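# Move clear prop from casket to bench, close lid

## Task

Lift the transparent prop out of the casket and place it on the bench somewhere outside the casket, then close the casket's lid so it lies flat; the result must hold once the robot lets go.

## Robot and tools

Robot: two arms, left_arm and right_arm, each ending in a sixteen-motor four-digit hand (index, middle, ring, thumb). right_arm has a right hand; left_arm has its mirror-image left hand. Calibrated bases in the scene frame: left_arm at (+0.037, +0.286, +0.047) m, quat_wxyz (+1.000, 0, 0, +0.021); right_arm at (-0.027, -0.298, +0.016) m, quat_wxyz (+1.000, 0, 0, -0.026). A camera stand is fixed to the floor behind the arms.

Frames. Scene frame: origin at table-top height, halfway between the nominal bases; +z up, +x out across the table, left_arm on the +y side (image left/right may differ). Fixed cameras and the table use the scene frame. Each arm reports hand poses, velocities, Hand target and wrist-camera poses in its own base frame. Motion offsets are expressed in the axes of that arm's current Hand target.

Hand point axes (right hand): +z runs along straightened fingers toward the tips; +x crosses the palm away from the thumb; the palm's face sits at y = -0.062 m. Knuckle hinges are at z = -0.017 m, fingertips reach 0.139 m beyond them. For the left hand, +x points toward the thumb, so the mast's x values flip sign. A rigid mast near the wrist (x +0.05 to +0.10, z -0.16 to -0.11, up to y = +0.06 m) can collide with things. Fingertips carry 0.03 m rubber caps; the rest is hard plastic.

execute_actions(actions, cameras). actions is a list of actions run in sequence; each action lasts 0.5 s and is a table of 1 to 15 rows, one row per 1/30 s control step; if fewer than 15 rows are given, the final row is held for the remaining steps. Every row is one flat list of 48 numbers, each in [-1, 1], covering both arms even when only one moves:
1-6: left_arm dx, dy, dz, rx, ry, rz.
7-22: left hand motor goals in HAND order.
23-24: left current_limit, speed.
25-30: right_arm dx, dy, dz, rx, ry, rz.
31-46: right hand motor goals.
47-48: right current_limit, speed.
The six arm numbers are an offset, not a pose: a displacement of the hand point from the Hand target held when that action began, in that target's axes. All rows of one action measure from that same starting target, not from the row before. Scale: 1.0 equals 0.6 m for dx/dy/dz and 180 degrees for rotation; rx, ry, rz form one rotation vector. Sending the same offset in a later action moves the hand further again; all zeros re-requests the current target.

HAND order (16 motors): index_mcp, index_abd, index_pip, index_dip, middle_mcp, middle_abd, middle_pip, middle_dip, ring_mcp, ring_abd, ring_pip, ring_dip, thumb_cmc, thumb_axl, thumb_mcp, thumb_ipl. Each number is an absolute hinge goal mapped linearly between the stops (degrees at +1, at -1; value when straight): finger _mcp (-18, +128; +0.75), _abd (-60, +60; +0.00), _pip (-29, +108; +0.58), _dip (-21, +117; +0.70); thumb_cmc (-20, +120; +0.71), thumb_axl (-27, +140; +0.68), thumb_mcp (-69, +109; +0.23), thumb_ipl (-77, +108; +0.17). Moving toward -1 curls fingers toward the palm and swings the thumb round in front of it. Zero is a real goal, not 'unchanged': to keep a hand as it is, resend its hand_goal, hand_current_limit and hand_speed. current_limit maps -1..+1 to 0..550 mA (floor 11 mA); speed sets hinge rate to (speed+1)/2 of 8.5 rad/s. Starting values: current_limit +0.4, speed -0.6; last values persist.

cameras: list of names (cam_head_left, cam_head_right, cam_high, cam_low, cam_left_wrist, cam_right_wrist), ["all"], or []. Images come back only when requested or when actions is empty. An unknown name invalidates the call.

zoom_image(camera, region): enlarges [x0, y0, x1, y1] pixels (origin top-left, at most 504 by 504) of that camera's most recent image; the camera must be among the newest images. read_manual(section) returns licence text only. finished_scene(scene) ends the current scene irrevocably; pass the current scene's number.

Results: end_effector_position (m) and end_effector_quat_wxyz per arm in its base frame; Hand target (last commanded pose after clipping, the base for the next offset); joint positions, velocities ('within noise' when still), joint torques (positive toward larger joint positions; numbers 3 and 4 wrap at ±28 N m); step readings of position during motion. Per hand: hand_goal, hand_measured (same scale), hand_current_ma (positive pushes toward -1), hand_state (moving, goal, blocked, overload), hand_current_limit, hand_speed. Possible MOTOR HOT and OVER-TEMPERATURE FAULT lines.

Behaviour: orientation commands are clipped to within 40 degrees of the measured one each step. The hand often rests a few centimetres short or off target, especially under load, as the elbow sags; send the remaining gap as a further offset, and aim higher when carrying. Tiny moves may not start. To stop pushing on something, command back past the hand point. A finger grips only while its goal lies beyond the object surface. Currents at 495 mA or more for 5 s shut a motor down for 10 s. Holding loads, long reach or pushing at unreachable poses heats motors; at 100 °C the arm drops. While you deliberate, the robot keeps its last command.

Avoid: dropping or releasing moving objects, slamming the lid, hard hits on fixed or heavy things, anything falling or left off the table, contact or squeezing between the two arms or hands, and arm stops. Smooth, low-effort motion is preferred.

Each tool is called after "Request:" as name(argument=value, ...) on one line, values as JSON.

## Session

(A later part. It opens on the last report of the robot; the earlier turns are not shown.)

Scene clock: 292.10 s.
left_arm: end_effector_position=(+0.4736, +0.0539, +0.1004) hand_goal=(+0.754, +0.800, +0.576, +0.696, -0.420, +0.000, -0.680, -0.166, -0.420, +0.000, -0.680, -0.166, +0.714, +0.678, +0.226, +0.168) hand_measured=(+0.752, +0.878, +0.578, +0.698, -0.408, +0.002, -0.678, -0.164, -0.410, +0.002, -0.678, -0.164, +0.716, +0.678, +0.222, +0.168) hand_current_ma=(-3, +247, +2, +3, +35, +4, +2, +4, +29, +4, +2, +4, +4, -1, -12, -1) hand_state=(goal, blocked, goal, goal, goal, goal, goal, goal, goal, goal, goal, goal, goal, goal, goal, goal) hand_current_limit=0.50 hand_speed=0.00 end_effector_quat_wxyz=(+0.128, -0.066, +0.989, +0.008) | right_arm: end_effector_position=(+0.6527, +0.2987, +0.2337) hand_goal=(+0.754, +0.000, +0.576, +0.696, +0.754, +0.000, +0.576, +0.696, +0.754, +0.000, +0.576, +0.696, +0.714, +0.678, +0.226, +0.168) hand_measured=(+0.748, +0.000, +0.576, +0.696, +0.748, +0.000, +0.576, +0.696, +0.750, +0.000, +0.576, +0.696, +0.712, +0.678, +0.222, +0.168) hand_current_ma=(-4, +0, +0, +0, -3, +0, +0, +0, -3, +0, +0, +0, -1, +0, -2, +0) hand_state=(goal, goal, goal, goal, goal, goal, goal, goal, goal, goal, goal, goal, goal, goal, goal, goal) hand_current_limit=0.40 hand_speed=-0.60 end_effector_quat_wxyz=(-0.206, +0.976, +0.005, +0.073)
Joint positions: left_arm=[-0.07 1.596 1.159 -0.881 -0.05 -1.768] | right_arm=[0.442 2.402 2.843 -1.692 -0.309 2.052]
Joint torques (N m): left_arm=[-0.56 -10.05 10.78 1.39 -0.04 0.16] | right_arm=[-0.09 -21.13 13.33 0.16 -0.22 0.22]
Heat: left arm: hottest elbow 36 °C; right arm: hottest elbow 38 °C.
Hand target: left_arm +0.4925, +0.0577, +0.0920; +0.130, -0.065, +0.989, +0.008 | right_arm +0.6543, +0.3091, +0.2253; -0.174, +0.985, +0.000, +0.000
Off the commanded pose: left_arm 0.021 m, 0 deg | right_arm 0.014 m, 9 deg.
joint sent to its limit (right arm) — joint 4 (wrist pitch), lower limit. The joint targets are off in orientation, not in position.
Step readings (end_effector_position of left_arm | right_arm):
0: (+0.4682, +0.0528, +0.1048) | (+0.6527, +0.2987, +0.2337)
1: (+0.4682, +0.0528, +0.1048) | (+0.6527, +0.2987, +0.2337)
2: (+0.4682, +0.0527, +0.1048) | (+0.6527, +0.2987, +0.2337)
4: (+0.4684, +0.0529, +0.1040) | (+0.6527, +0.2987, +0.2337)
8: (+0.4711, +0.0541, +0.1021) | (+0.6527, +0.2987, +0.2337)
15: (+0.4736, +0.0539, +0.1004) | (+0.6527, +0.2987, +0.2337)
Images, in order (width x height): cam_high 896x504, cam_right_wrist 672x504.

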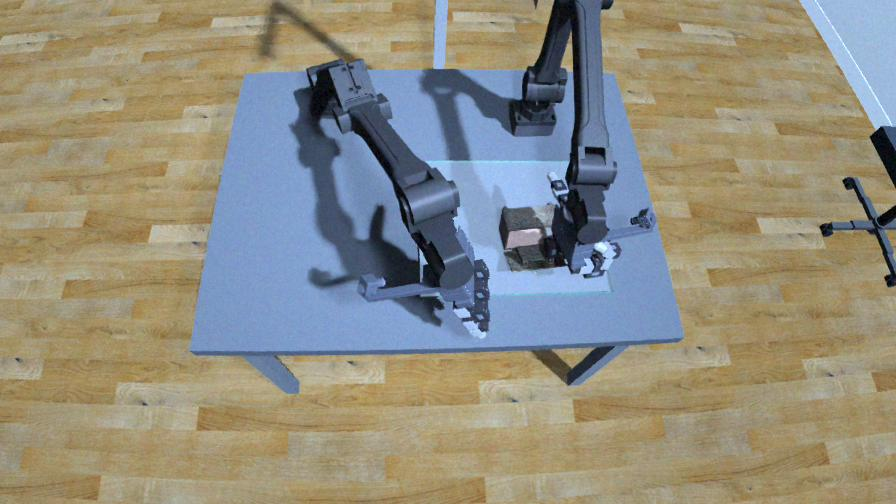

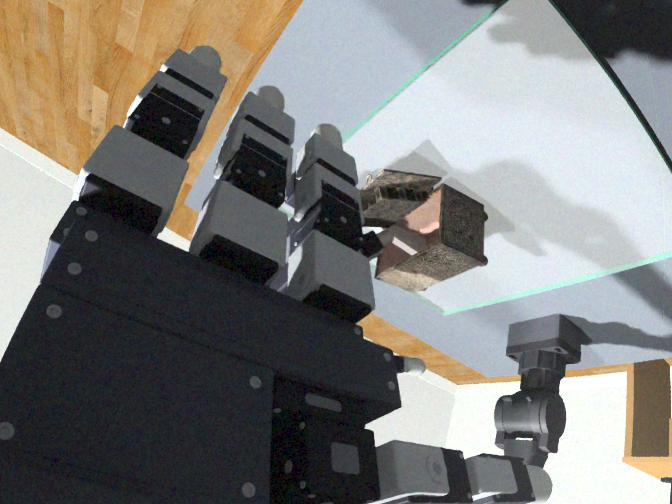

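Request:
execute_actions(actions=[[[-0.0588,0.004,-0.0878,0,0.083,0,0.754,0.98,0.576,0.696,-0.42,0,-0.68,-0.166,-0.42,0,-0.68,-0.166,0.714,0.678,0.226,0.168,0.5,0,0,0,0,0,0,0,0.754,0,0.576,0.696,0.754,0,0.576,0.696,0.754,0,0.576,0.696,0.714,0.678,0.226,0.168,0.4,-0.6]],[[0.002,0.0,0.07,0,0,0,0.754,0.98,0.576,0.696,-0.42,0,-0.68,-0.166,-0.42,0,-0.68,-0.166,0.714,0.678,0.226,0.168,0.5,0,0,0,0,0,0,0,0.754,0,0.576,0.696,0.754,0,0.576,0.696,0.754,0,0.576,0.696,0.714,0.678,0.226,0.168,0.4,-0.6]]], cameras=["cam_high","cam_right_wrist","cam_left_wrist"])

Request:
zoom_image(camera="cam_right_wrist", region=[355, 160, 455, 290])

Request:
zoom_image(camera="cam_high", region=[490, 180, 590, 280])

Scene clock: 296.43 s.
left_arm: end_effector_position=(+0.5121, +0.0599, +0.1269) hand_goal=(+0.754, +0.980, +0.576, +0.696, -0.420, +0.000, -0.680, -0.166, -0.420, +0.000, -0.680, -0.166, +0.714, +0.678, +0.226, +0.168) hand_measured=(+0.752, +0.968, +0.578, +0.698, -0.408, +0.002, -0.678, -0.164, -0.410, +0.002, -0.678, -0.164, +0.716, +0.678, +0.222, +0.168) hand_current_ma=(-2, -24, +2, +3, +35, +4, +2, +4, +29, +4, +2, +4, +4, -1, -13, -1) hand_state=(goal, goal, goal, goal, goal, goal, goal, goal, goal, goal, goal, goal, goal, goal, goal, goal) hand_current_limit=0.50 hand_speed=0.00 end_effector_quat_wxyz=(+0.014, -0.068, +0.998, -0.001) | right_arm: end_effector_position=(+0.6527, +0.2987, +0.2337) hand_goal=(+0.754, +0.000, +0.576, +0.696, +0.754, +0.000, +0.576, +0.696, +0.754, +0.000, +0.576, +0.696, +0.714, +0.678, +0.226, +0.168) hand_measured=(+0.748, +0.000, +0.576, +0.696, +0.748, +0.000, +0.576, +0.696, +0.750, +0.000, +0.576, +0.696, +0.712, +0.678, +0.222, +0.168) hand_current_ma=(-4, +0, +0, +0, -3, +0, +0, +0, -3, +0, +0, +0, -1, +0, -2, +0) hand_state=(goal, goal, goal, goal, goal, goal, goal, goal, goal, goal, goal, goal, goal, goal, goal, goal) hand_current_limit=0.40 hand_speed=-0.60 end_effector_quat_wxyz=(-0.206, +0.976, +0.005, +0.073)
Joint positions: left_arm=[-0.038 1.798 1.509 -1.253 -0.001 -1.745] | right_arm=[0.442 2.402 2.843 -1.692 -0.309 2.052]
Joint torques (N m): left_arm=[-1.03 -15.27 7.02 0.61 0.01 0.05] | right_arm=[-0.21 -21.19 13.37 0.2 -0.22 0.24]
Heat: left arm: hottest elbow 37 °C; right arm: hottest elbow 38 °C.
Hand target: left_arm +0.5113, +0.0625, +0.1099; +0.000, -0.066, +0.998, -0.001 | right_arm +0.6543, +0.3091, +0.2253; -0.174, +0.985, +0.000, +0.000
Off the commanded pose: left_arm 0.017 m, 2 deg | right_arm 0.014 m, 9 deg.
joint sent to its limit (right arm) — joint 4 (wrist pitch), lower limit. The joint targets are off in orientation, not in position.
Step readings (end_effector_position of left_arm | right_arm):
0: (+0.4736, +0.0539, +0.1004) | (+0.6527, +0.2987, +0.2337)
1: (+0.4740, +0.0537, +0.1012) | (+0.6527, +0.2987, +0.2337)
2: (+0.4732, +0.0533, +0.1032) | (+0.6527, +0.2987, +0.2337)
4: (+0.4738, +0.0531, +0.1118) | (+0.6527, +0.2987, +0.2337)
8: (+0.4931, +0.0570, +0.1349) | (+0.6527, +0.2987, +0.2337)
15: (+0.4985, +0.0610, +0.1551) | (+0.6527, +0.2987, +0.2337)
16: (+0.4980, +0.0608, +0.1545) | (+0.6527, +0.2987, +0.2337)
17: (+0.4984, +0.0608, +0.1530) | (+0.6527, +0.2987, +0.2337)
19: (+0.5020, +0.0604, +0.1479) | (+0.6527, +0.2987, +0.2337)
23: (+0.5103, +0.0600, +0.1357) | (+0.6527, +0.2987, +0.2337)
30: (+0.5118, +0.0599, +0.1270) | (+0.6527, +0.2987, +0.2337)
Images, in order (width x height): cam_high 896x504, cam_left_wrist 672x504, cam_right_wrist 672x504.

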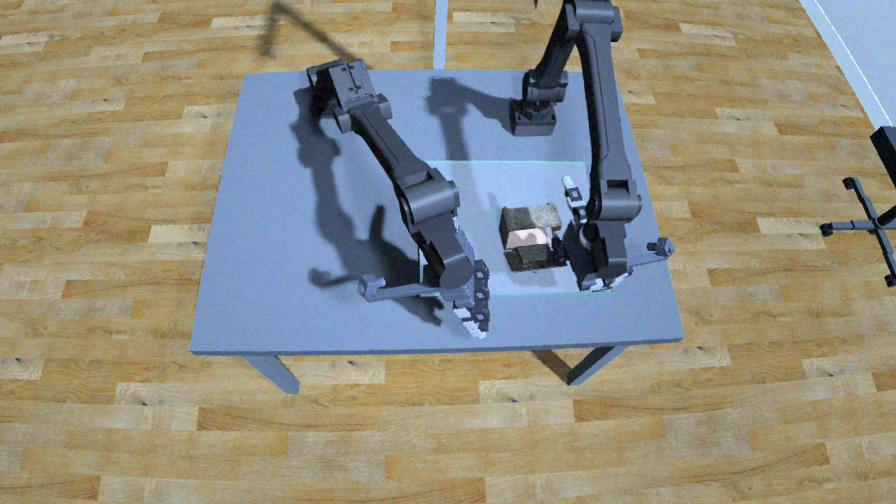

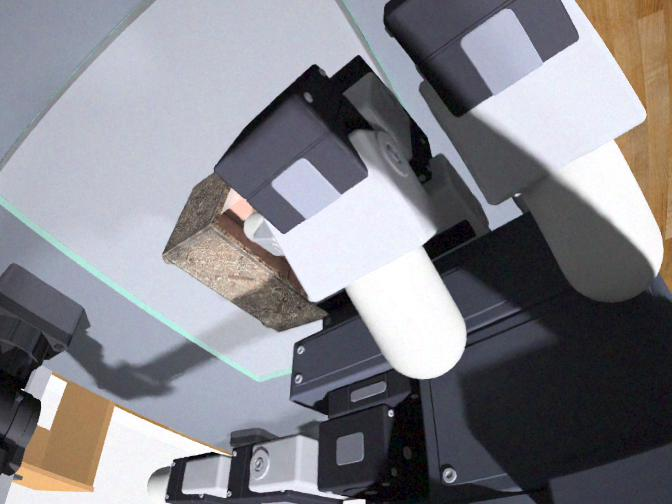

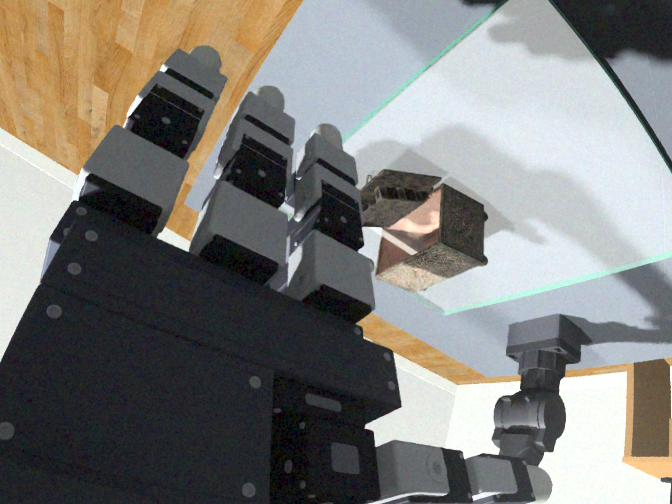

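Scaled by 3.877 from the camera's 672x504 image, which has a finer 960x720 frame.

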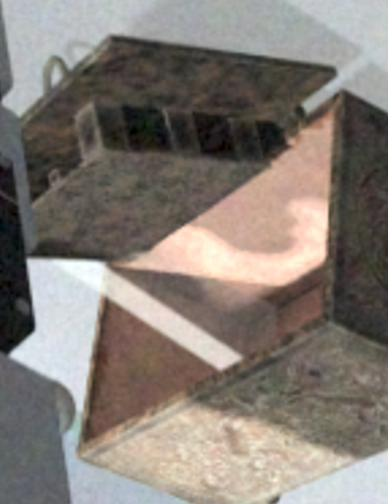

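Scaled by 5.040.

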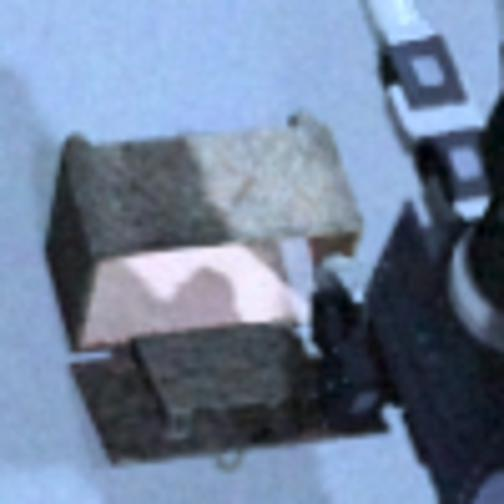

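Request:
execute_actions(actions=[], cameras=["cam_high","cam_right_wrist","cam_low"])

Scene clock: 299.90 s.
left_arm: end_effector_position=(+0.5121, +0.0599, +0.1269) hand_goal=(+0.754, +0.980, +0.576, +0.696, -0.420, +0.000, -0.680, -0.166, -0.420, +0.000, -0.680, -0.166, +0.714, +0.678, +0.226, +0.168) hand_measured=(+0.752, +0.968, +0.578, +0.698, -0.408, +0.002, -0.678, -0.164, -0.410, +0.002, -0.678, -0.164, +0.716, +0.678, +0.222, +0.168) hand_current_ma=(-2, -24, +2, +3, +35, +4, +2, +4, +29, +4, +2, +4, +4, -1, -13, -1) hand_state=(goal, goal, goal, goal, goal, goal, goal, goal, goal, goal, goal, goal, goal, goal, goal, goal) hand_current_limit=0.50 hand_speed=0.00 end_effector_quat_wxyz=(+0.014, -0.068, +0.998, -0.001) | right_arm: end_effector_position=(+0.6527, +0.2987, +0.2337) hand_goal=(+0.754, +0.000, +0.576, +0.696, +0.754, +0.000, +0.576, +0.696, +0.754, +0.000, +0.576, +0.696, +0.714, +0.678, +0.226, +0.168) hand_measured=(+0.748, +0.000, +0.576, +0.696, +0.748, +0.000, +0.576, +0.696, +0.750, +0.000, +0.576, +0.696, +0.712, +0.678, +0.222, +0.168) hand_current_ma=(-4, +0, +0, +0, -3, +0, +0, +0, -3, +0, +0, +0, -1, +0, -2, +0) hand_state=(goal, goal, goal, goal, goal, goal, goal, goal, goal, goal, goal, goal, goal, goal, goal, goal) hand_current_limit=0.40 hand_speed=-0.60 end_effector_quat_wxyz=(-0.206, +0.976, +0.005, +0.073)
Joint positions: left_arm=[-0.038 1.798 1.509 -1.253 -0.001 -1.745] | right_arm=[0.442 2.402 2.843 -1.692 -0.309 2.052]
Joint velocities: within noise
Joint torques (N m): left_arm=[-1.2 -15.56 7.1 0.87 0.04 0.07] | right_arm=[-0.09 -21.13 13.34 0.2 -0.23 0.23]
Heat: left arm: hottest elbow 36 °C; right arm: hottest elbow 38 °C.
Hand target: left_arm +0.5113, +0.0625, +0.1099; +0.000, -0.066, +0.998, -0.001 | right_arm +0.6543, +0.3091, +0.2253; -0.174, +0.985, +0.000, +0.000
Off the commanded pose: left_arm 0.017 m, 2 deg | right_arm 0.014 m, 9 deg.
Images, in order (width x height): cam_high 896x504, cam_low 896x504, cam_right_wrist 672x504.

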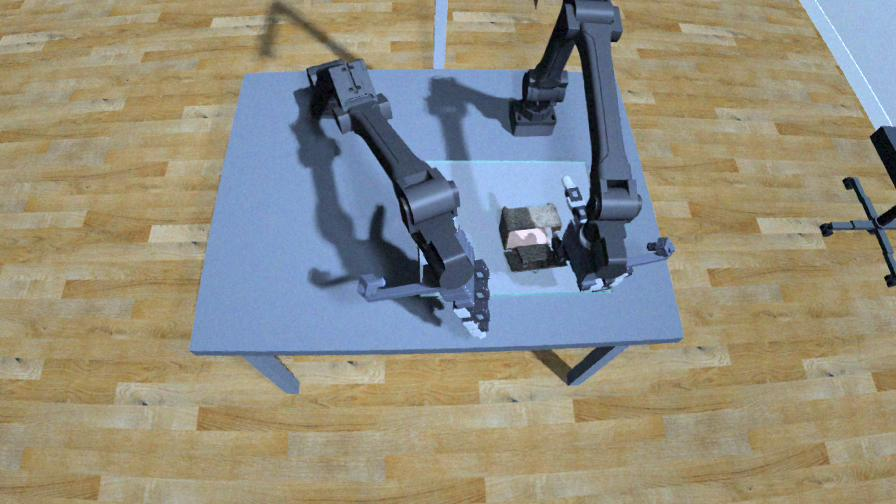

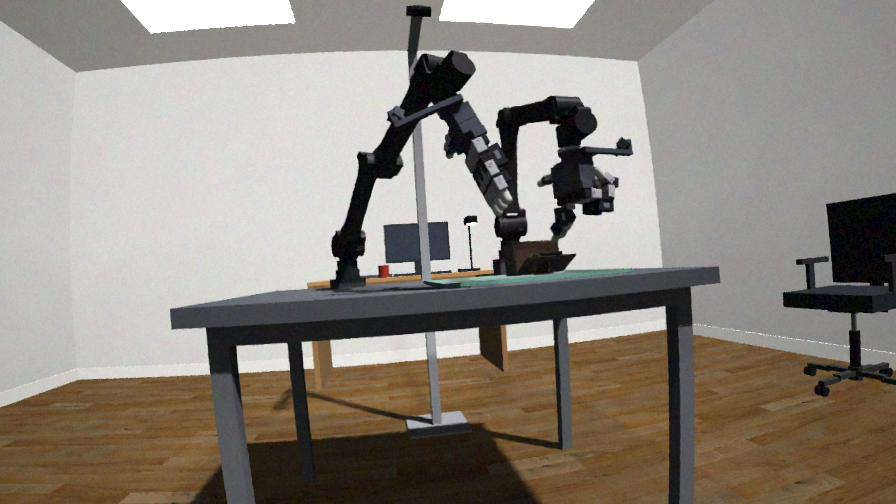

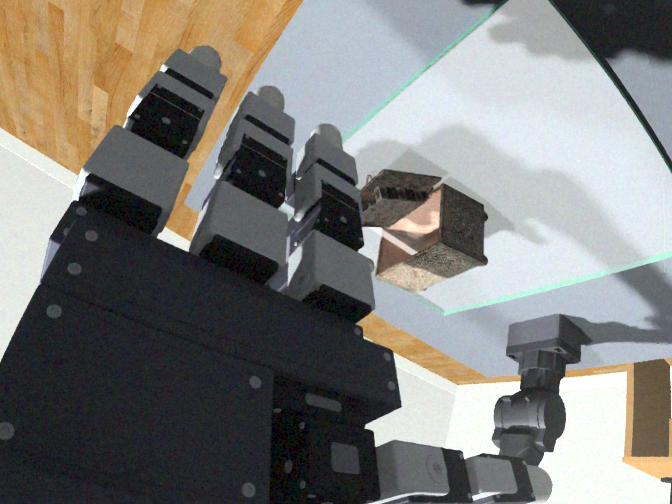

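Request:
zoom_image(camera="cam_right_wrist", region=[355, 160, 495, 300])

Request:
zoom_image(camera="cam_high", region=[490, 180, 590, 280])

Scaled by 3.600 from the camera's 672x504 image, which has a finer 960x720 frame.

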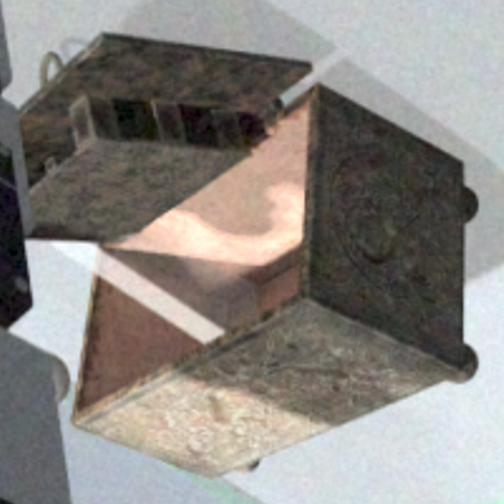

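Scaled by 5.040.

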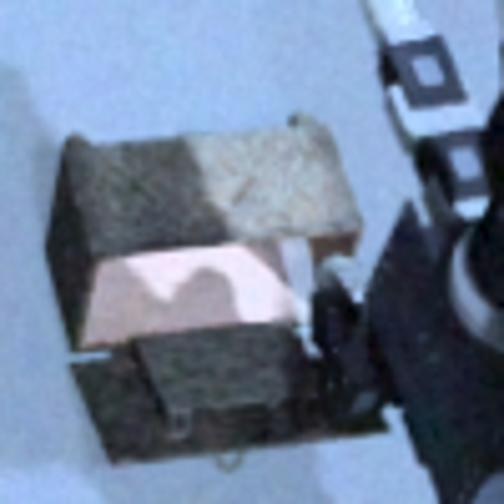

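Request:
execute_actions(actions=[[[-0.0105,-0.0057,0.0167,0,0.0556,0,0.754,0.98,0.576,0.696,-0.42,0,-0.68,-0.166,-0.42,0,-0.68,-0.166,0.714,0.678,0.226,0.168,0.5,0,0,0,0,0,0,0,0.754,0,0.576,0.696,0.754,0,0.576,0.696,0.754,0,0.576,0.696,0.714,0.678,0.226,0.168,0.4,-0.6]]], cameras=["cam_high","cam_right_wrist"])

Request:
zoom_image(camera="cam_right_wrist", region=[355, 160, 495, 300])

Request:
zoom_image(camera="cam_high", region=[490, 180, 590, 280])

Scene clock: 308.37 s.
left_arm: end_effector_position=(+0.5044, +0.0565, +0.0955) hand_goal=(+0.754, +0.980, +0.576, +0.696, -0.420, +0.000, -0.680, -0.166, -0.420, +0.000, -0.680, -0.166, +0.714, +0.678, +0.226, +0.168) hand_measured=(+0.752, +0.948, +0.578, +0.698, -0.408, +0.002, -0.678, -0.164, -0.410, +0.002, -0.678, -0.164, +0.716, +0.678, +0.222, +0.168) hand_current_ma=(-2, -84, +2, +3, +35, +4, +2, +4, +29, +4, +2, +4, +3, -1, -13, -1) hand_state=(goal, blocked, goal, goal, goal, goal, goal, goal, goal, goal, goal, goal, goal, goal, goal, goal) hand_current_limit=0.50 hand_speed=0.00 end_effector_quat_wxyz=(-0.091, -0.067, +0.994, -0.003) | right_arm: end_effector_position=(+0.6527, +0.2987, +0.2337) hand_goal=(+0.754, +0.000, +0.576, +0.696, +0.754, +0.000, +0.576, +0.696, +0.754, +0.000, +0.576, +0.696, +0.714, +0.678, +0.226, +0.168) hand_measured=(+0.748, +0.000, +0.576, +0.696, +0.748, +0.000, +0.576, +0.696, +0.750, +0.000, +0.576, +0.696, +0.712, +0.678, +0.222, +0.168) hand_current_ma=(-4, +0, +0, +0, -3, +0, +0, +0, -3, +0, +0, +0, -1, +0, -2, +0) hand_state=(goal, goal, goal, goal, goal, goal, goal, goal, goal, goal, goal, goal, goal, goal, goal, goal) hand_current_limit=0.40 hand_speed=-0.60 end_effector_quat_wxyz=(-0.206, +0.976, +0.005, +0.073)
Joint positions: left_arm=[-0.037 1.94 1.608 -1.419 0.026 -1.74] | right_arm=[0.442 2.402 2.843 -1.692 -0.309 2.052]
Joint torques (N m): left_arm=[-0.56 -16.85 11.18 -0.65 0.08 0.01] | right_arm=[-0.15 -21.19 13.39 0.21 -0.22 0.22]
Heat: left arm: hottest elbow 36 °C; right arm: hottest elbow 38 °C.
Hand target: left_arm +0.5182, +0.0600, +0.1000; -0.086, -0.066, +0.994, -0.006 | right_arm +0.6543, +0.3091, +0.2253; -0.174, +0.985, +0.000, +0.000
Off the commanded pose: left_arm 0.015 m, 1 deg | right_arm 0.014 m, 9 deg.
joint sent to its limit (right arm) — joint 4 (wrist pitch), lower limit. The joint targets are off in orientation, not in position.
Step readings (end_effector_position of left_arm | right_arm):
0: (+0.5121, +0.0599, +0.1269) | (+0.6527, +0.2987, +0.2337)
1: (+0.5120, +0.0598, +0.1269) | (+0.6527, +0.2987, +0.2337)
2: (+0.5098, +0.0592, +0.1258) | (+0.6527, +0.2987, +0.2337)
4: (+0.5050, +0.0578, +0.1235) | (+0.6527, +0.2987, +0.2337)
8: (+0.5054, +0.0564, +0.1090) | (+0.6527, +0.2987, +0.2337)
15: (+0.5023, +0.0566, +0.0924) | (+0.6527, +0.2987, +0.2337)
Images, in order (width x height): cam_high 896x504, cam_right_wrist 672x504.

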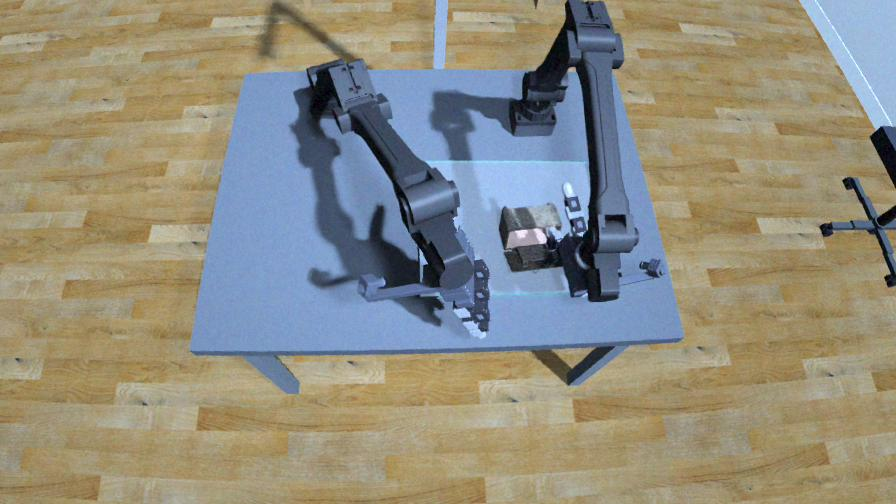

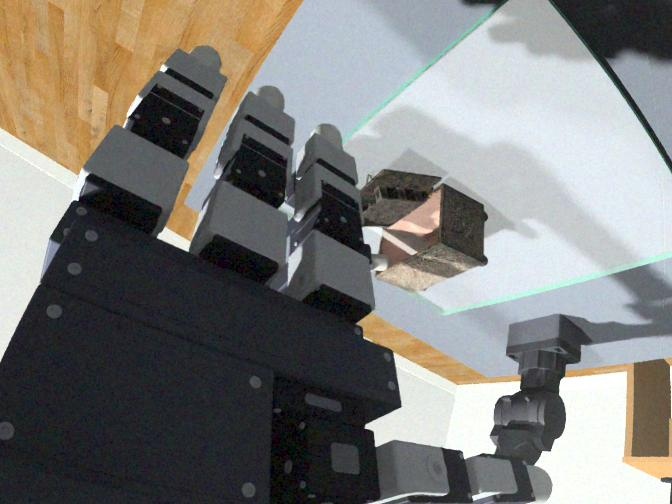

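Scaled by 3.600 from the camera's 672x504 image, which has a finer 960x720 frame.

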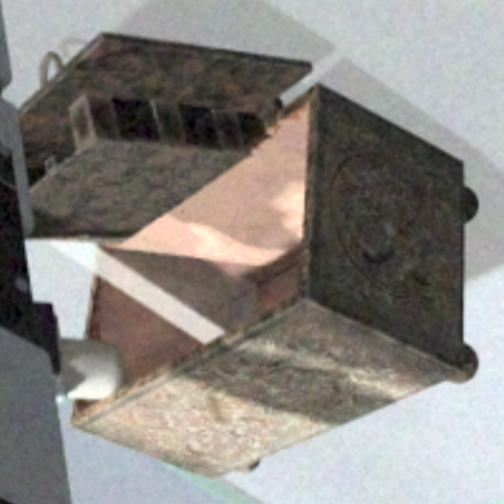

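Scaled by 5.040.

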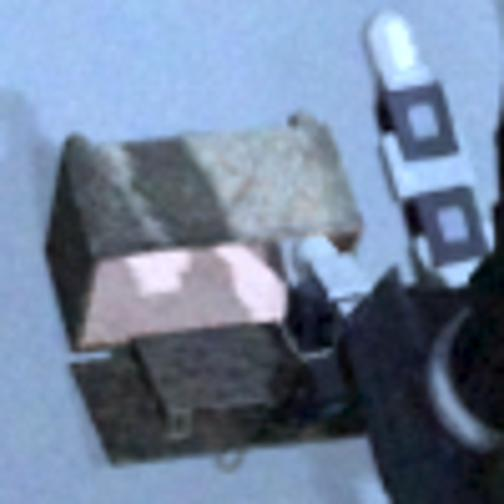

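Request:
execute_actions(actions=[[[-0.0304,0,0.0286,0,0,0,0.754,0.98,0.576,0.696,-0.42,0,-0.68,-0.166,-0.42,0,-0.68,-0.166,0.714,0.678,0.226,0.168,0.5,0,0,0,0,0,0,0,0.754,0,0.576,0.696,0.754,0,0.576,0.696,0.754,0,0.576,0.696,0.714,0.678,0.226,0.168,0.4,-0.6]]], cameras=["cam_high","cam_right_wrist"])

Request:
zoom_image(camera="cam_right_wrist", region=[355, 160, 495, 300])

Request:
zoom_image(camera="cam_high", region=[490, 180, 590, 280])

Scene clock: 314.33 s.
left_arm: end_effector_position=(+0.5146, +0.0576, +0.0828) hand_goal=(+0.754, +0.980, +0.576, +0.696, -0.420, +0.000, -0.680, -0.166, -0.420, +0.000, -0.680, -0.166, +0.714, +0.678, +0.226, +0.168) hand_measured=(+0.752, +0.966, +0.578, +0.698, -0.408, +0.002, -0.678, -0.164, -0.410, +0.002, -0.678, -0.164, +0.716, +0.678, +0.222, +0.168) hand_current_ma=(-2, -31, +2, +3, +35, +4, +2, +4, +29, +4, +2, +4, +3, -1, -13, -1) hand_state=(goal, goal, goal, goal, goal, goal, goal, goal, goal, goal, goal, goal, goal, goal, goal, goal) hand_current_limit=0.50 hand_speed=0.00 end_effector_quat_wxyz=(-0.097, -0.067, +0.993, -0.003) | right_arm: end_effector_position=(+0.6527, +0.2987, +0.2337) hand_goal=(+0.754, +0.000, +0.576, +0.696, +0.754, +0.000, +0.576, +0.696, +0.754, +0.000, +0.576, +0.696, +0.714, +0.678, +0.226, +0.168) hand_measured=(+0.748, +0.000, +0.576, +0.696, +0.748, +0.000, +0.576, +0.696, +0.750, +0.000, +0.576, +0.696, +0.712, +0.678, +0.222, +0.168) hand_current_ma=(-4, +0, +0, +0, -3, +0, +0, +0, -3, +0, +0, +0, -1, +0, -2, +0) hand_state=(goal, goal, goal, goal, goal, goal, goal, goal, goal, goal, goal, goal, goal, goal, goal, goal) hand_current_limit=0.40 hand_speed=-0.60 end_effector_quat_wxyz=(-0.206, +0.976, +0.005, +0.073)
Joint positions: left_arm=[-0.034 1.985 1.641 -1.419 0.026 -1.737] | right_arm=[0.442 2.402 2.843 -1.692 -0.309 2.052]
Joint torques (N m): left_arm=[-0.56 -16.44 11.22 0.06 0.06 0.01] | right_arm=[-0.15 -21.19 13.38 0.18 -0.22 0.23]
Heat: left arm: hottest elbow 36 °C; right arm: hottest elbow 38 °C.
Hand target: left_arm +0.5329, +0.0619, +0.0799; -0.087, -0.066, +0.994, -0.006 | right_arm +0.6543, +0.3091, +0.2253; -0.174, +0.985, +0.000, +0.000
Off the commanded pose: left_arm 0.019 m, 1 deg | right_arm 0.014 m, 9 deg.
joint sent to its limit (right arm) — joint 4 (wrist pitch), lower limit. The joint targets are off in orientation, not in position.
Step readings (end_effector_position of left_arm | right_arm):
0: (+0.5044, +0.0565, +0.0955) | (+0.6527, +0.2987, +0.2337)
1: (+0.5044, +0.0565, +0.0955) | (+0.6527, +0.2987, +0.2337)
2: (+0.5046, +0.0567, +0.0955) | (+0.6527, +0.2987, +0.2337)
4: (+0.5075, +0.0572, +0.0950) | (+0.6527, +0.2987, +0.2337)
8: (+0.5138, +0.0574, +0.0911) | (+0.6527, +0.2987, +0.2337)
15: (+0.5135, +0.0576, +0.0822) | (+0.6527, +0.2987, +0.2337)
Images, in order (width x height): cam_high 896x504, cam_right_wrist 672x504.

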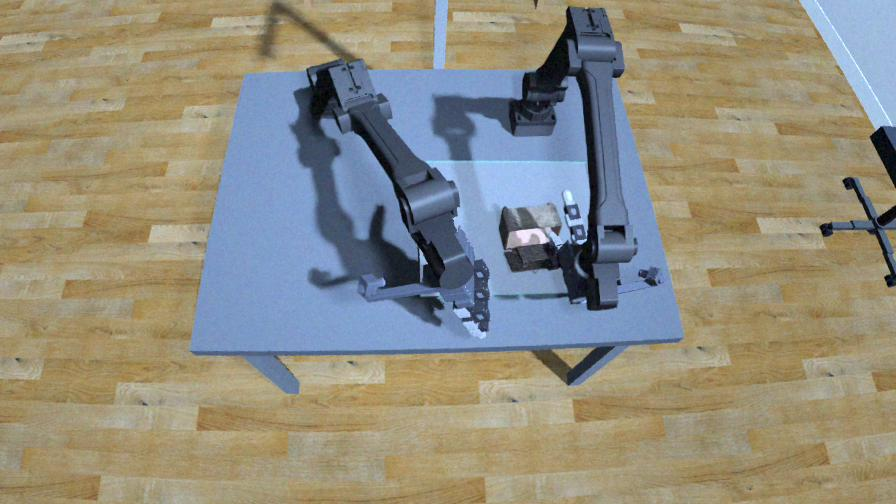

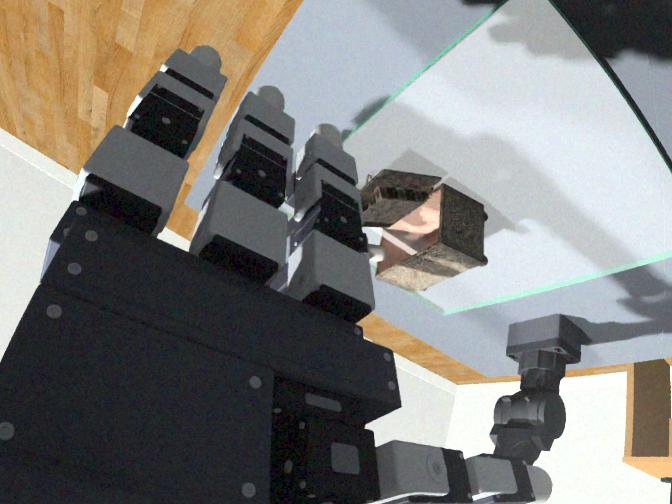

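Scaled by 3.600 from the camera's 672x504 image, which has a finer 960x720 frame.

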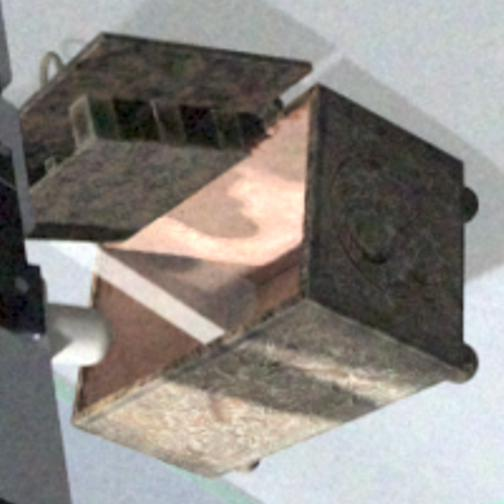

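Scaled by 5.040.

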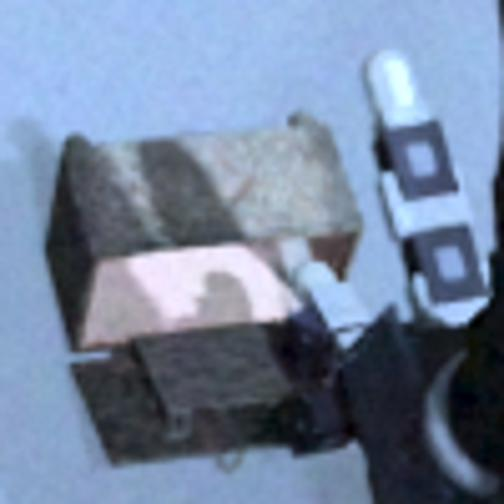

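Request:
execute_actions(actions=[[[0.0559,0,0.0183,0,0,0,0.754,0.98,0.576,0.696,-0.42,0,-0.68,-0.166,-0.42,0,-0.68,-0.166,0.714,0.678,0.226,0.168,0.5,0,0,0,0,0,0,0,0.754,0,0.576,0.696,0.754,0,0.576,0.696,0.754,0,0.576,0.696,0.714,0.678,0.226,0.168,0.4,-0.6]]], cameras=["cam_high","cam_right_wrist"])

Request:
zoom_image(camera="cam_right_wrist", region=[355, 160, 495, 300])

Request:
zoom_image(camera="cam_high", region=[490, 180, 590, 280])

Scene clock: 316.23 s.
left_arm: end_effector_position=(+0.4999, +0.0578, +0.0702) hand_goal=(+0.754, +0.980, +0.576, +0.696, -0.420, +0.000, -0.680, -0.166, -0.420, +0.000, -0.680, -0.166, +0.714, +0.678, +0.226, +0.168) hand_measured=(+0.752, +0.968, +0.578, +0.698, -0.408, +0.002, -0.678, -0.164, -0.410, +0.002, -0.678, -0.164, +0.716, +0.678, +0.222, +0.168) hand_current_ma=(-2, -29, +2, +3, +35, +4, +2, +4, +29, +4, +2, +4, +3, -1, -13, -1) hand_state=(goal, goal, goal, goal, goal, goal, goal, goal, goal, goal, goal, goal, goal, goal, goal, goal) hand_current_limit=0.50 hand_speed=0.00 end_effector_quat_wxyz=(-0.093, -0.067, +0.993, -0.004) | right_arm: end_effector_position=(+0.6527, +0.2987, +0.2337) hand_goal=(+0.754, +0.000, +0.576, +0.696, +0.754, +0.000, +0.576, +0.696, +0.754, +0.000, +0.576, +0.696, +0.714, +0.678, +0.226, +0.168) hand_measured=(+0.748, +0.000, +0.576, +0.696, +0.748, +0.000, +0.576, +0.696, +0.750, +0.000, +0.576, +0.696, +0.712, +0.678, +0.222, +0.168) hand_current_ma=(-4, +0, +0, +0, -3, +0, +0, +0, -3, +0, +0, +0, -1, +0, -2, +0) hand_state=(goal, goal, goal, goal, goal, goal, goal, goal, goal, goal, goal, goal, goal, goal, goal, goal) hand_current_limit=0.40 hand_speed=-0.60 end_effector_quat_wxyz=(-0.206, +0.976, +0.005, +0.073)
Joint positions: left_arm=[-0.034 1.956 1.56 -1.361 0.027 -1.737] | right_arm=[0.442 2.402 2.843 -1.692 -0.309 2.052]
Joint torques (N m): left_arm=[-1.08 -20.42 6.26 0.06 0.05 -0.11] | right_arm=[-0.09 -21.13 13.37 0.2 -0.23 0.23]
Heat: left arm: hottest elbow 36 °C; right arm: hottest elbow 38 °C.
Hand target: left_arm +0.4984, +0.0573, +0.0749; -0.086, -0.066, +0.994, -0.006 | right_arm +0.6543, +0.3091, +0.2253; -0.174, +0.985, +0.000, +0.000
Off the commanded pose: left_arm 0.005 m, 1 deg | right_arm 0.014 m, 9 deg.
joint sent to its limit (right arm) — joint 4 (wrist pitch), lower limit. The joint targets are off in orientation, not in position.
Step readings (end_effector_position of left_arm | right_arm):
0: (+0.5146, +0.0576, +0.0828) | (+0.6527, +0.2987, +0.2337)
1: (+0.5148, +0.0576, +0.0828) | (+0.6527, +0.2987, +0.2337)
2: (+0.5157, +0.0575, +0.0824) | (+0.6527, +0.2987, +0.2337)
4: (+0.5164, +0.0574, +0.0789) | (+0.6527, +0.2987, +0.2337)
8: (+0.5036, +0.0576, +0.0705) | (+0.6527, +0.2987, +0.2337)
15: (+0.4988, +0.0578, +0.0662) | (+0.6527, +0.2987, +0.2337)
Images, in order (width x height): cam_high 896x504, cam_right_wrist 672x504.

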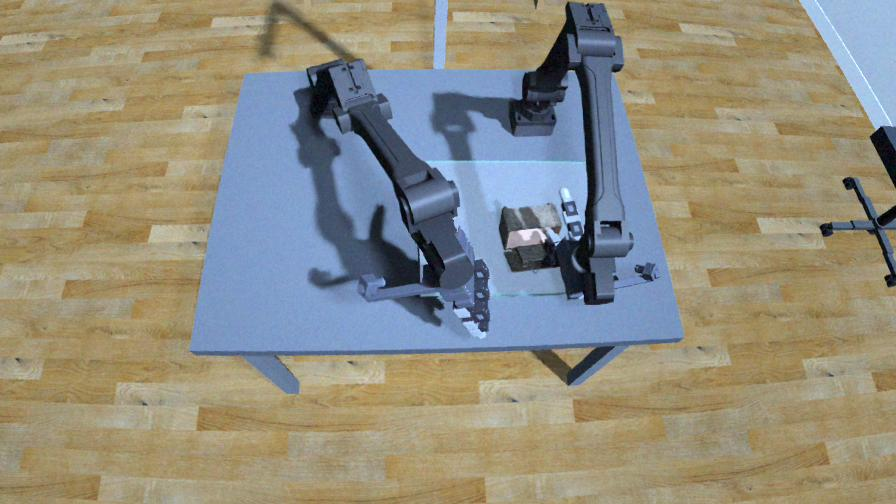

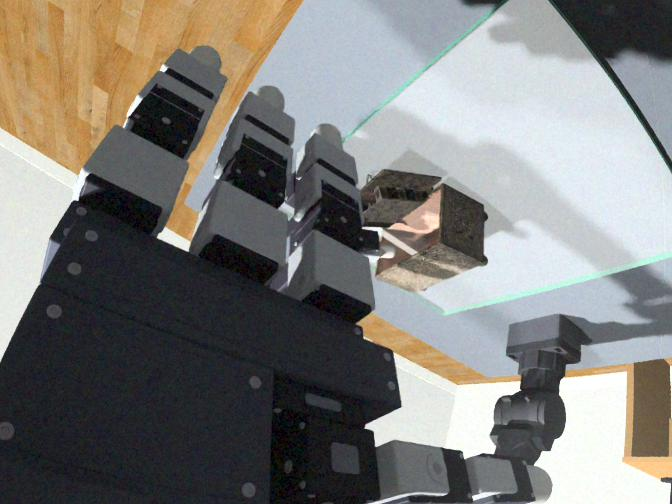

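Scaled by 3.600 from the camera's 672x504 image, which has a finer 960x720 frame.

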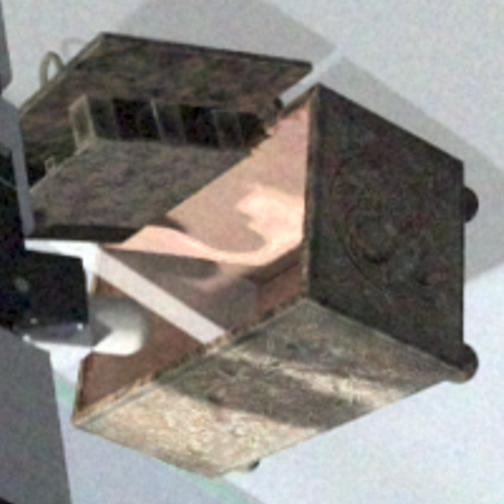

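Scaled by 5.040.

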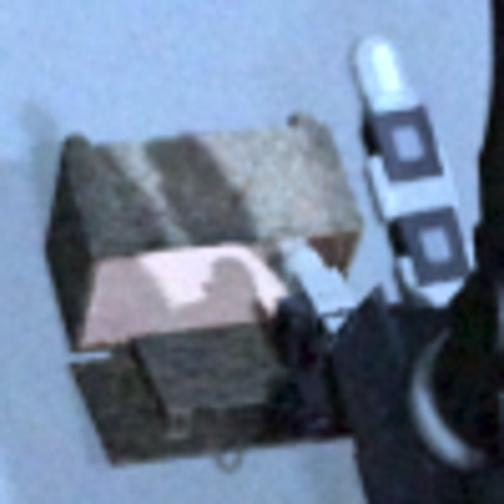

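Request:
execute_actions(actions=[[[0.0492,0,0.0085,0,0,0,0.754,0.98,0.576,0.696,-0.42,0,-0.68,-0.166,-0.42,0,-0.68,-0.166,0.714,0.678,0.226,0.168,0.5,0,0,0,0,0,0,0,0.754,0,0.576,0.696,0.754,0,0.576,0.696,0.754,0,0.576,0.696,0.714,0.678,0.226,0.168,0.4,-0.6]]], cameras=["cam_high","cam_right_wrist"])

Request:
zoom_image(camera="cam_right_wrist", region=[355, 160, 495, 300])

Request:
zoom_image(camera="cam_high", region=[490, 180, 590, 280])

Scene clock: 317.93 s.
left_arm: end_effector_position=(+0.4715, +0.0577, +0.0721) hand_goal=(+0.754, +0.980, +0.576, +0.696, -0.420, +0.000, -0.680, -0.166, -0.420, +0.000, -0.680, -0.166, +0.714, +0.678, +0.226, +0.168) hand_measured=(+0.752, +0.968, +0.578, +0.698, -0.408, +0.002, -0.678, -0.164, -0.410, +0.002, -0.678, -0.164, +0.716, +0.678, +0.222, +0.168) hand_current_ma=(-2, -28, +2, +3, +35, +4, +2, +4, +29, +4, +2, +4, +3, -1, -13, -1) hand_state=(goal, goal, goal, goal, goal, goal, goal, goal, goal, goal, goal, goal, goal, goal, goal, goal) hand_current_limit=0.50 hand_speed=0.00 end_effector_quat_wxyz=(-0.092, -0.066, +0.994, -0.005) | right_arm: end_effector_position=(+0.6527, +0.2987, +0.2337) hand_goal=(+0.754, +0.000, +0.576, +0.696, +0.754, +0.000, +0.576, +0.696, +0.754, +0.000, +0.576, +0.696, +0.714, +0.678, +0.226, +0.168) hand_measured=(+0.748, +0.000, +0.576, +0.696, +0.748, +0.000, +0.576, +0.696, +0.750, +0.000, +0.576, +0.696, +0.712, +0.678, +0.222, +0.168) hand_current_ma=(-4, +0, +0, +0, -3, +0, +0, +0, -3, +0, +0, +0, -1, +0, -2, +0) hand_state=(goal, goal, goal, goal, goal, goal, goal, goal, goal, goal, goal, goal, goal, goal, goal, goal) hand_current_limit=0.40 hand_speed=-0.60 end_effector_quat_wxyz=(-0.206, +0.976, +0.005, +0.073)
Joint positions: left_arm=[-0.036 1.883 1.454 -1.323 0.029 -1.737] | right_arm=[0.442 2.402 2.843 -1.692 -0.309 2.052]
Joint torques (N m): left_arm=[-1.61 -18.67 5.93 -0.03 0.07 -0.18] | right_arm=[-0.21 -21.19 13.35 0.18 -0.22 0.23]
Heat: left arm: hottest elbow 36 °C; right arm: hottest elbow 39 °C.
Hand target: left_arm +0.4686, +0.0535, +0.0750; -0.087, -0.066, +0.994, -0.006 | right_arm +0.6543, +0.3091, +0.2253; -0.174, +0.985, +0.000, +0.000
Off the commanded pose: left_arm 0.006 m, 1 deg | right_arm 0.014 m, 9 deg.
joint sent to its limit (right arm) — joint 4 (wrist pitch), lower limit. The joint targets are off in orientation, not in position.
Step readings (end_effector_position of left_arm | right_arm):
0: (+0.4999, +0.0578, +0.0702) | (+0.6527, +0.2987, +0.2337)
1: (+0.4995, +0.0578, +0.0699) | (+0.6527, +0.2987, +0.2337)
2: (+0.4983, +0.0578, +0.0691) | (+0.6527, +0.2987, +0.2337)
4: (+0.4892, +0.0579, +0.0670) | (+0.6527, +0.2987, +0.2337)
8: (+0.4713, +0.0584, +0.0669) | (+0.6527, +0.2987, +0.2337)
15: (+0.4713, +0.0577, +0.0718) | (+0.6527, +0.2987, +0.2337)
Images, in order (width x height): cam_high 896x504, cam_right_wrist 672x504.

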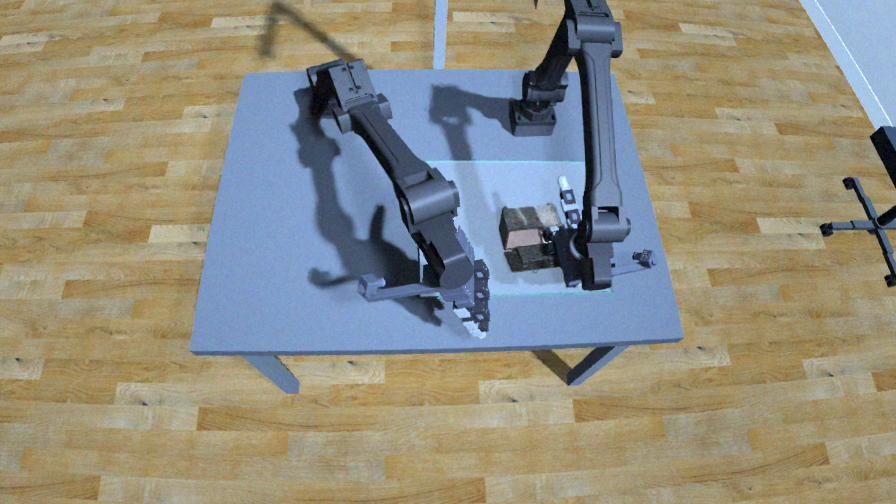

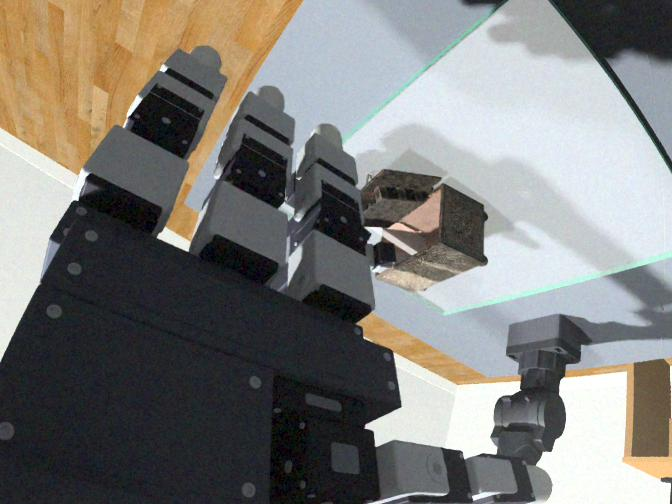

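Scaled by 3.600 from the camera's 672x504 image, which has a finer 960x720 frame.

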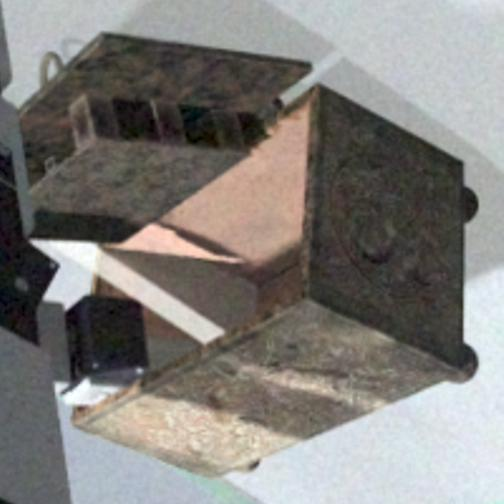

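Scaled by 5.040.

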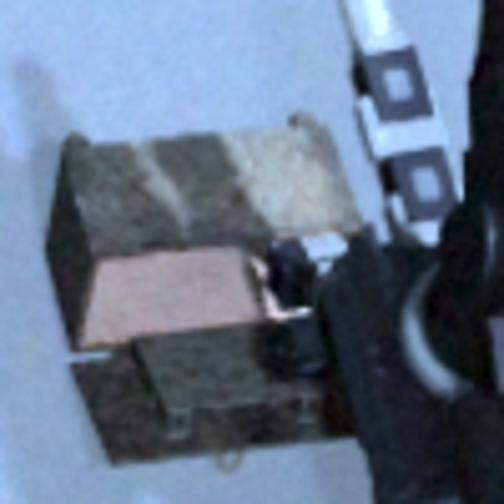

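Request:
execute_actions(actions=[[[-0.0029,0,0.0164,0,0,0,0.754,0.98,0.576,0.696,-0.42,0,-0.68,-0.166,-0.42,0,-0.68,-0.166,0.714,0.678,0.226,0.168,0.5,0,0,0,0,0,0,0,0.754,0,0.576,0.696,0.754,0,0.576,0.696,0.754,0,0.576,0.696,0.714,0.678,0.226,0.168,0.4,-0.6]]])

Scene clock: 319.13 s.
left_arm: end_effector_position=(+0.4714, +0.0575, +0.0663) hand_goal=(+0.754, +0.980, +0.576, +0.696, -0.420, +0.000, -0.680, -0.166, -0.420, +0.000, -0.680, -0.166, +0.714, +0.678, +0.226, +0.168) hand_measured=(+0.752, +0.968, +0.578, +0.698, -0.408, +0.002, -0.678, -0.164, -0.410, +0.002, -0.678, -0.164, +0.716, +0.678, +0.222, +0.168) hand_current_ma=(-2, -28, +2, +3, +35, +4, +2, +4, +29, +4, +2, +4, +3, -1, -13, -1) hand_state=(goal, goal, goal, goal, goal, goal, goal, goal, goal, goal, goal, goal, goal, goal, goal, goal) hand_current_limit=0.50 hand_speed=0.00 end_effector_quat_wxyz=(-0.087, -0.066, +0.994, -0.006) | right_arm: end_effector_position=(+0.6527, +0.2987, +0.2337) hand_goal=(+0.754, +0.000, +0.576, +0.696, +0.754, +0.000, +0.576, +0.696, +0.754, +0.000, +0.576, +0.696, +0.714, +0.678, +0.226, +0.168) hand_measured=(+0.748, +0.000, +0.576, +0.696, +0.748, +0.000, +0.576, +0.696, +0.750, +0.000, +0.576, +0.696, +0.712, +0.678, +0.222, +0.168) hand_current_ma=(-4, +0, +0, +0, -3, +0, +0, +0, -3, +0, +0, +0, -1, +0, -2, +0) hand_state=(goal, goal, goal, goal, goal, goal, goal, goal, goal, goal, goal, goal, goal, goal, goal, goal) hand_current_limit=0.40 hand_speed=-0.60 end_effector_quat_wxyz=(-0.206, +0.976, +0.005, +0.073)
Joint positions: left_arm=[-0.036 1.883 1.439 -1.299 0.029 -1.737] | right_arm=[0.442 2.402 2.843 -1.692 -0.309 2.052]
Joint torques (N m): left_arm=[-1.73 -18.32 6 0.02 0.03 -0.11] | right_arm=[-0.21 -21.19 13.37 0.18 -0.23 0.22]
Heat: left arm: hottest elbow 36 °C; right arm: hottest elbow 39 °C.
Hand target: left_arm +0.4686, +0.0533, +0.0650; -0.086, -0.066, +0.994, -0.006 | right_arm +0.6543, +0.3091, +0.2253; -0.174, +0.985, +0.000, +0.000
Off the commanded pose: left_arm 0.005 m, 0 deg | right_arm 0.014 m, 9 deg.
joint sent to its limit (right arm) — joint 4 (wrist pitch), lower limit. The joint targets are off in orientation, not in position.
Step readings (end_effector_position of left_arm | right_arm):
0: (+0.4715, +0.0577, +0.0721) | (+0.6527, +0.2987, +0.2337)
1: (+0.4716, +0.0577, +0.0720) | (+0.6527, +0.2987, +0.2337)
2: (+0.4717, +0.0577, +0.0716) | (+0.6527, +0.2987, +0.2337)
4: (+0.4720, +0.0577, +0.0698) | (+0.6527, +0.2987, +0.2337)
8: (+0.4708, +0.0577, +0.0670) | (+0.6527, +0.2987, +0.2337)
15: (+0.4713, +0.0575, +0.0664) | (+0.6527, +0.2987, +0.2337)

Request:
execute_actions(actions=[[[-0.0029,0,0.0164,0,0,0,0.754,0.98,0.576,0.696,-0.42,0,-0.68,-0.166,-0.42,0,-0.68,-0.166,0.714,0.678,0.226,0.168,0.5,0,0,0,0,0,0,0,0.754,0,0.576,0.696,0.754,0,0.576,0.696,0.754,0,0.576,0.696,0.714,0.678,0.226,0.168,0.4,-0.6]]])

Scene clock: 320.23 s.
left_arm: end_effector_position=(+0.4717, +0.0575, +0.0620) hand_goal=(+0.754, +0.980, +0.576, +0.696, -0.420, +0.000, -0.680, -0.166, -0.420, +0.000, -0.680, -0.166, +0.714, +0.678, +0.226, +0.168) hand_measured=(+0.754, +0.968, +0.578, +0.698, -0.408, +0.002, -0.678, -0.164, -0.410, +0.002, -0.678, -0.164, +0.716, +0.678, +0.222, +0.168) hand_current_ma=(+0, -28, +2, +3, +35, +4, +2, +4, +29, +4, +2, +4, +3, -1, -13, -1) hand_state=(goal, goal, goal, goal, goal, goal, goal, goal, goal, goal, goal, goal, goal, goal, goal, goal) hand_current_limit=0.50 hand_speed=0.00 end_effector_quat_wxyz=(-0.083, -0.066, +0.994, -0.006) | right_arm: end_effector_position=(+0.6527, +0.2987, +0.2337) hand_goal=(+0.754, +0.000, +0.576, +0.696, +0.754, +0.000, +0.576, +0.696, +0.754, +0.000, +0.576, +0.696, +0.714, +0.678, +0.226, +0.168) hand_measured=(+0.748, +0.000, +0.576, +0.696, +0.748, +0.000, +0.576, +0.696, +0.750, +0.000, +0.576, +0.696, +0.712, +0.678, +0.222, +0.168) hand_current_ma=(-4, +0, +0, +0, -3, +0, +0, +0, -3, +0, +0, +0, -1, +0, -2, +0) hand_state=(goal, goal, goal, goal, goal, goal, goal, goal, goal, goal, goal, goal, goal, goal, goal, goal) hand_current_limit=0.40 hand_speed=-0.60 end_effector_quat_wxyz=(-0.206, +0.976, +0.005, +0.073)
Joint positions: left_arm=[-0.036 1.883 1.429 -1.28 0.029 -1.737] | right_arm=[0.442 2.402 2.843 -1.692 -0.309 2.052]
Joint torques (N m): left_arm=[-1.79 -17.2 5.96 0.21 0.08 -0.16] | right_arm=[-0.03 -21.01 13.37 0.18 -0.22 0.23]
Heat: left arm: hottest elbow 36 °C; right arm: hottest elbow 39 °C.
Hand target: left_arm +0.4686, +0.0534, +0.0550; -0.087, -0.066, +0.994, -0.006 | right_arm +0.6543, +0.3091, +0.2253; -0.174, +0.985, +0.000, +0.000
Off the commanded pose: left_arm 0.009 m, 0 deg | right_arm 0.014 m, 9 deg.
joint sent to its limit (right arm) — joint 4 (wrist pitch), lower limit. The joint targets are off in orientation, not in position.
Step readings (end_effector_position of left_arm | right_arm):
0: (+0.4714, +0.0575, +0.0663) | (+0.6527, +0.2987, +0.2337)
1: (+0.4715, +0.0575, +0.0663) | (+0.6527, +0.2987, +0.2337)
2: (+0.4718, +0.0575, +0.0660) | (+0.6527, +0.2987, +0.2337)
4: (+0.4724, +0.0575, +0.0646) | (+0.6527, +0.2987, +0.2337)
8: (+0.4718, +0.0575, +0.0623) | (+0.6527, +0.2987, +0.2337)
15: (+0.4717, +0.0575, +0.0620) | (+0.6527, +0.2987, +0.2337)


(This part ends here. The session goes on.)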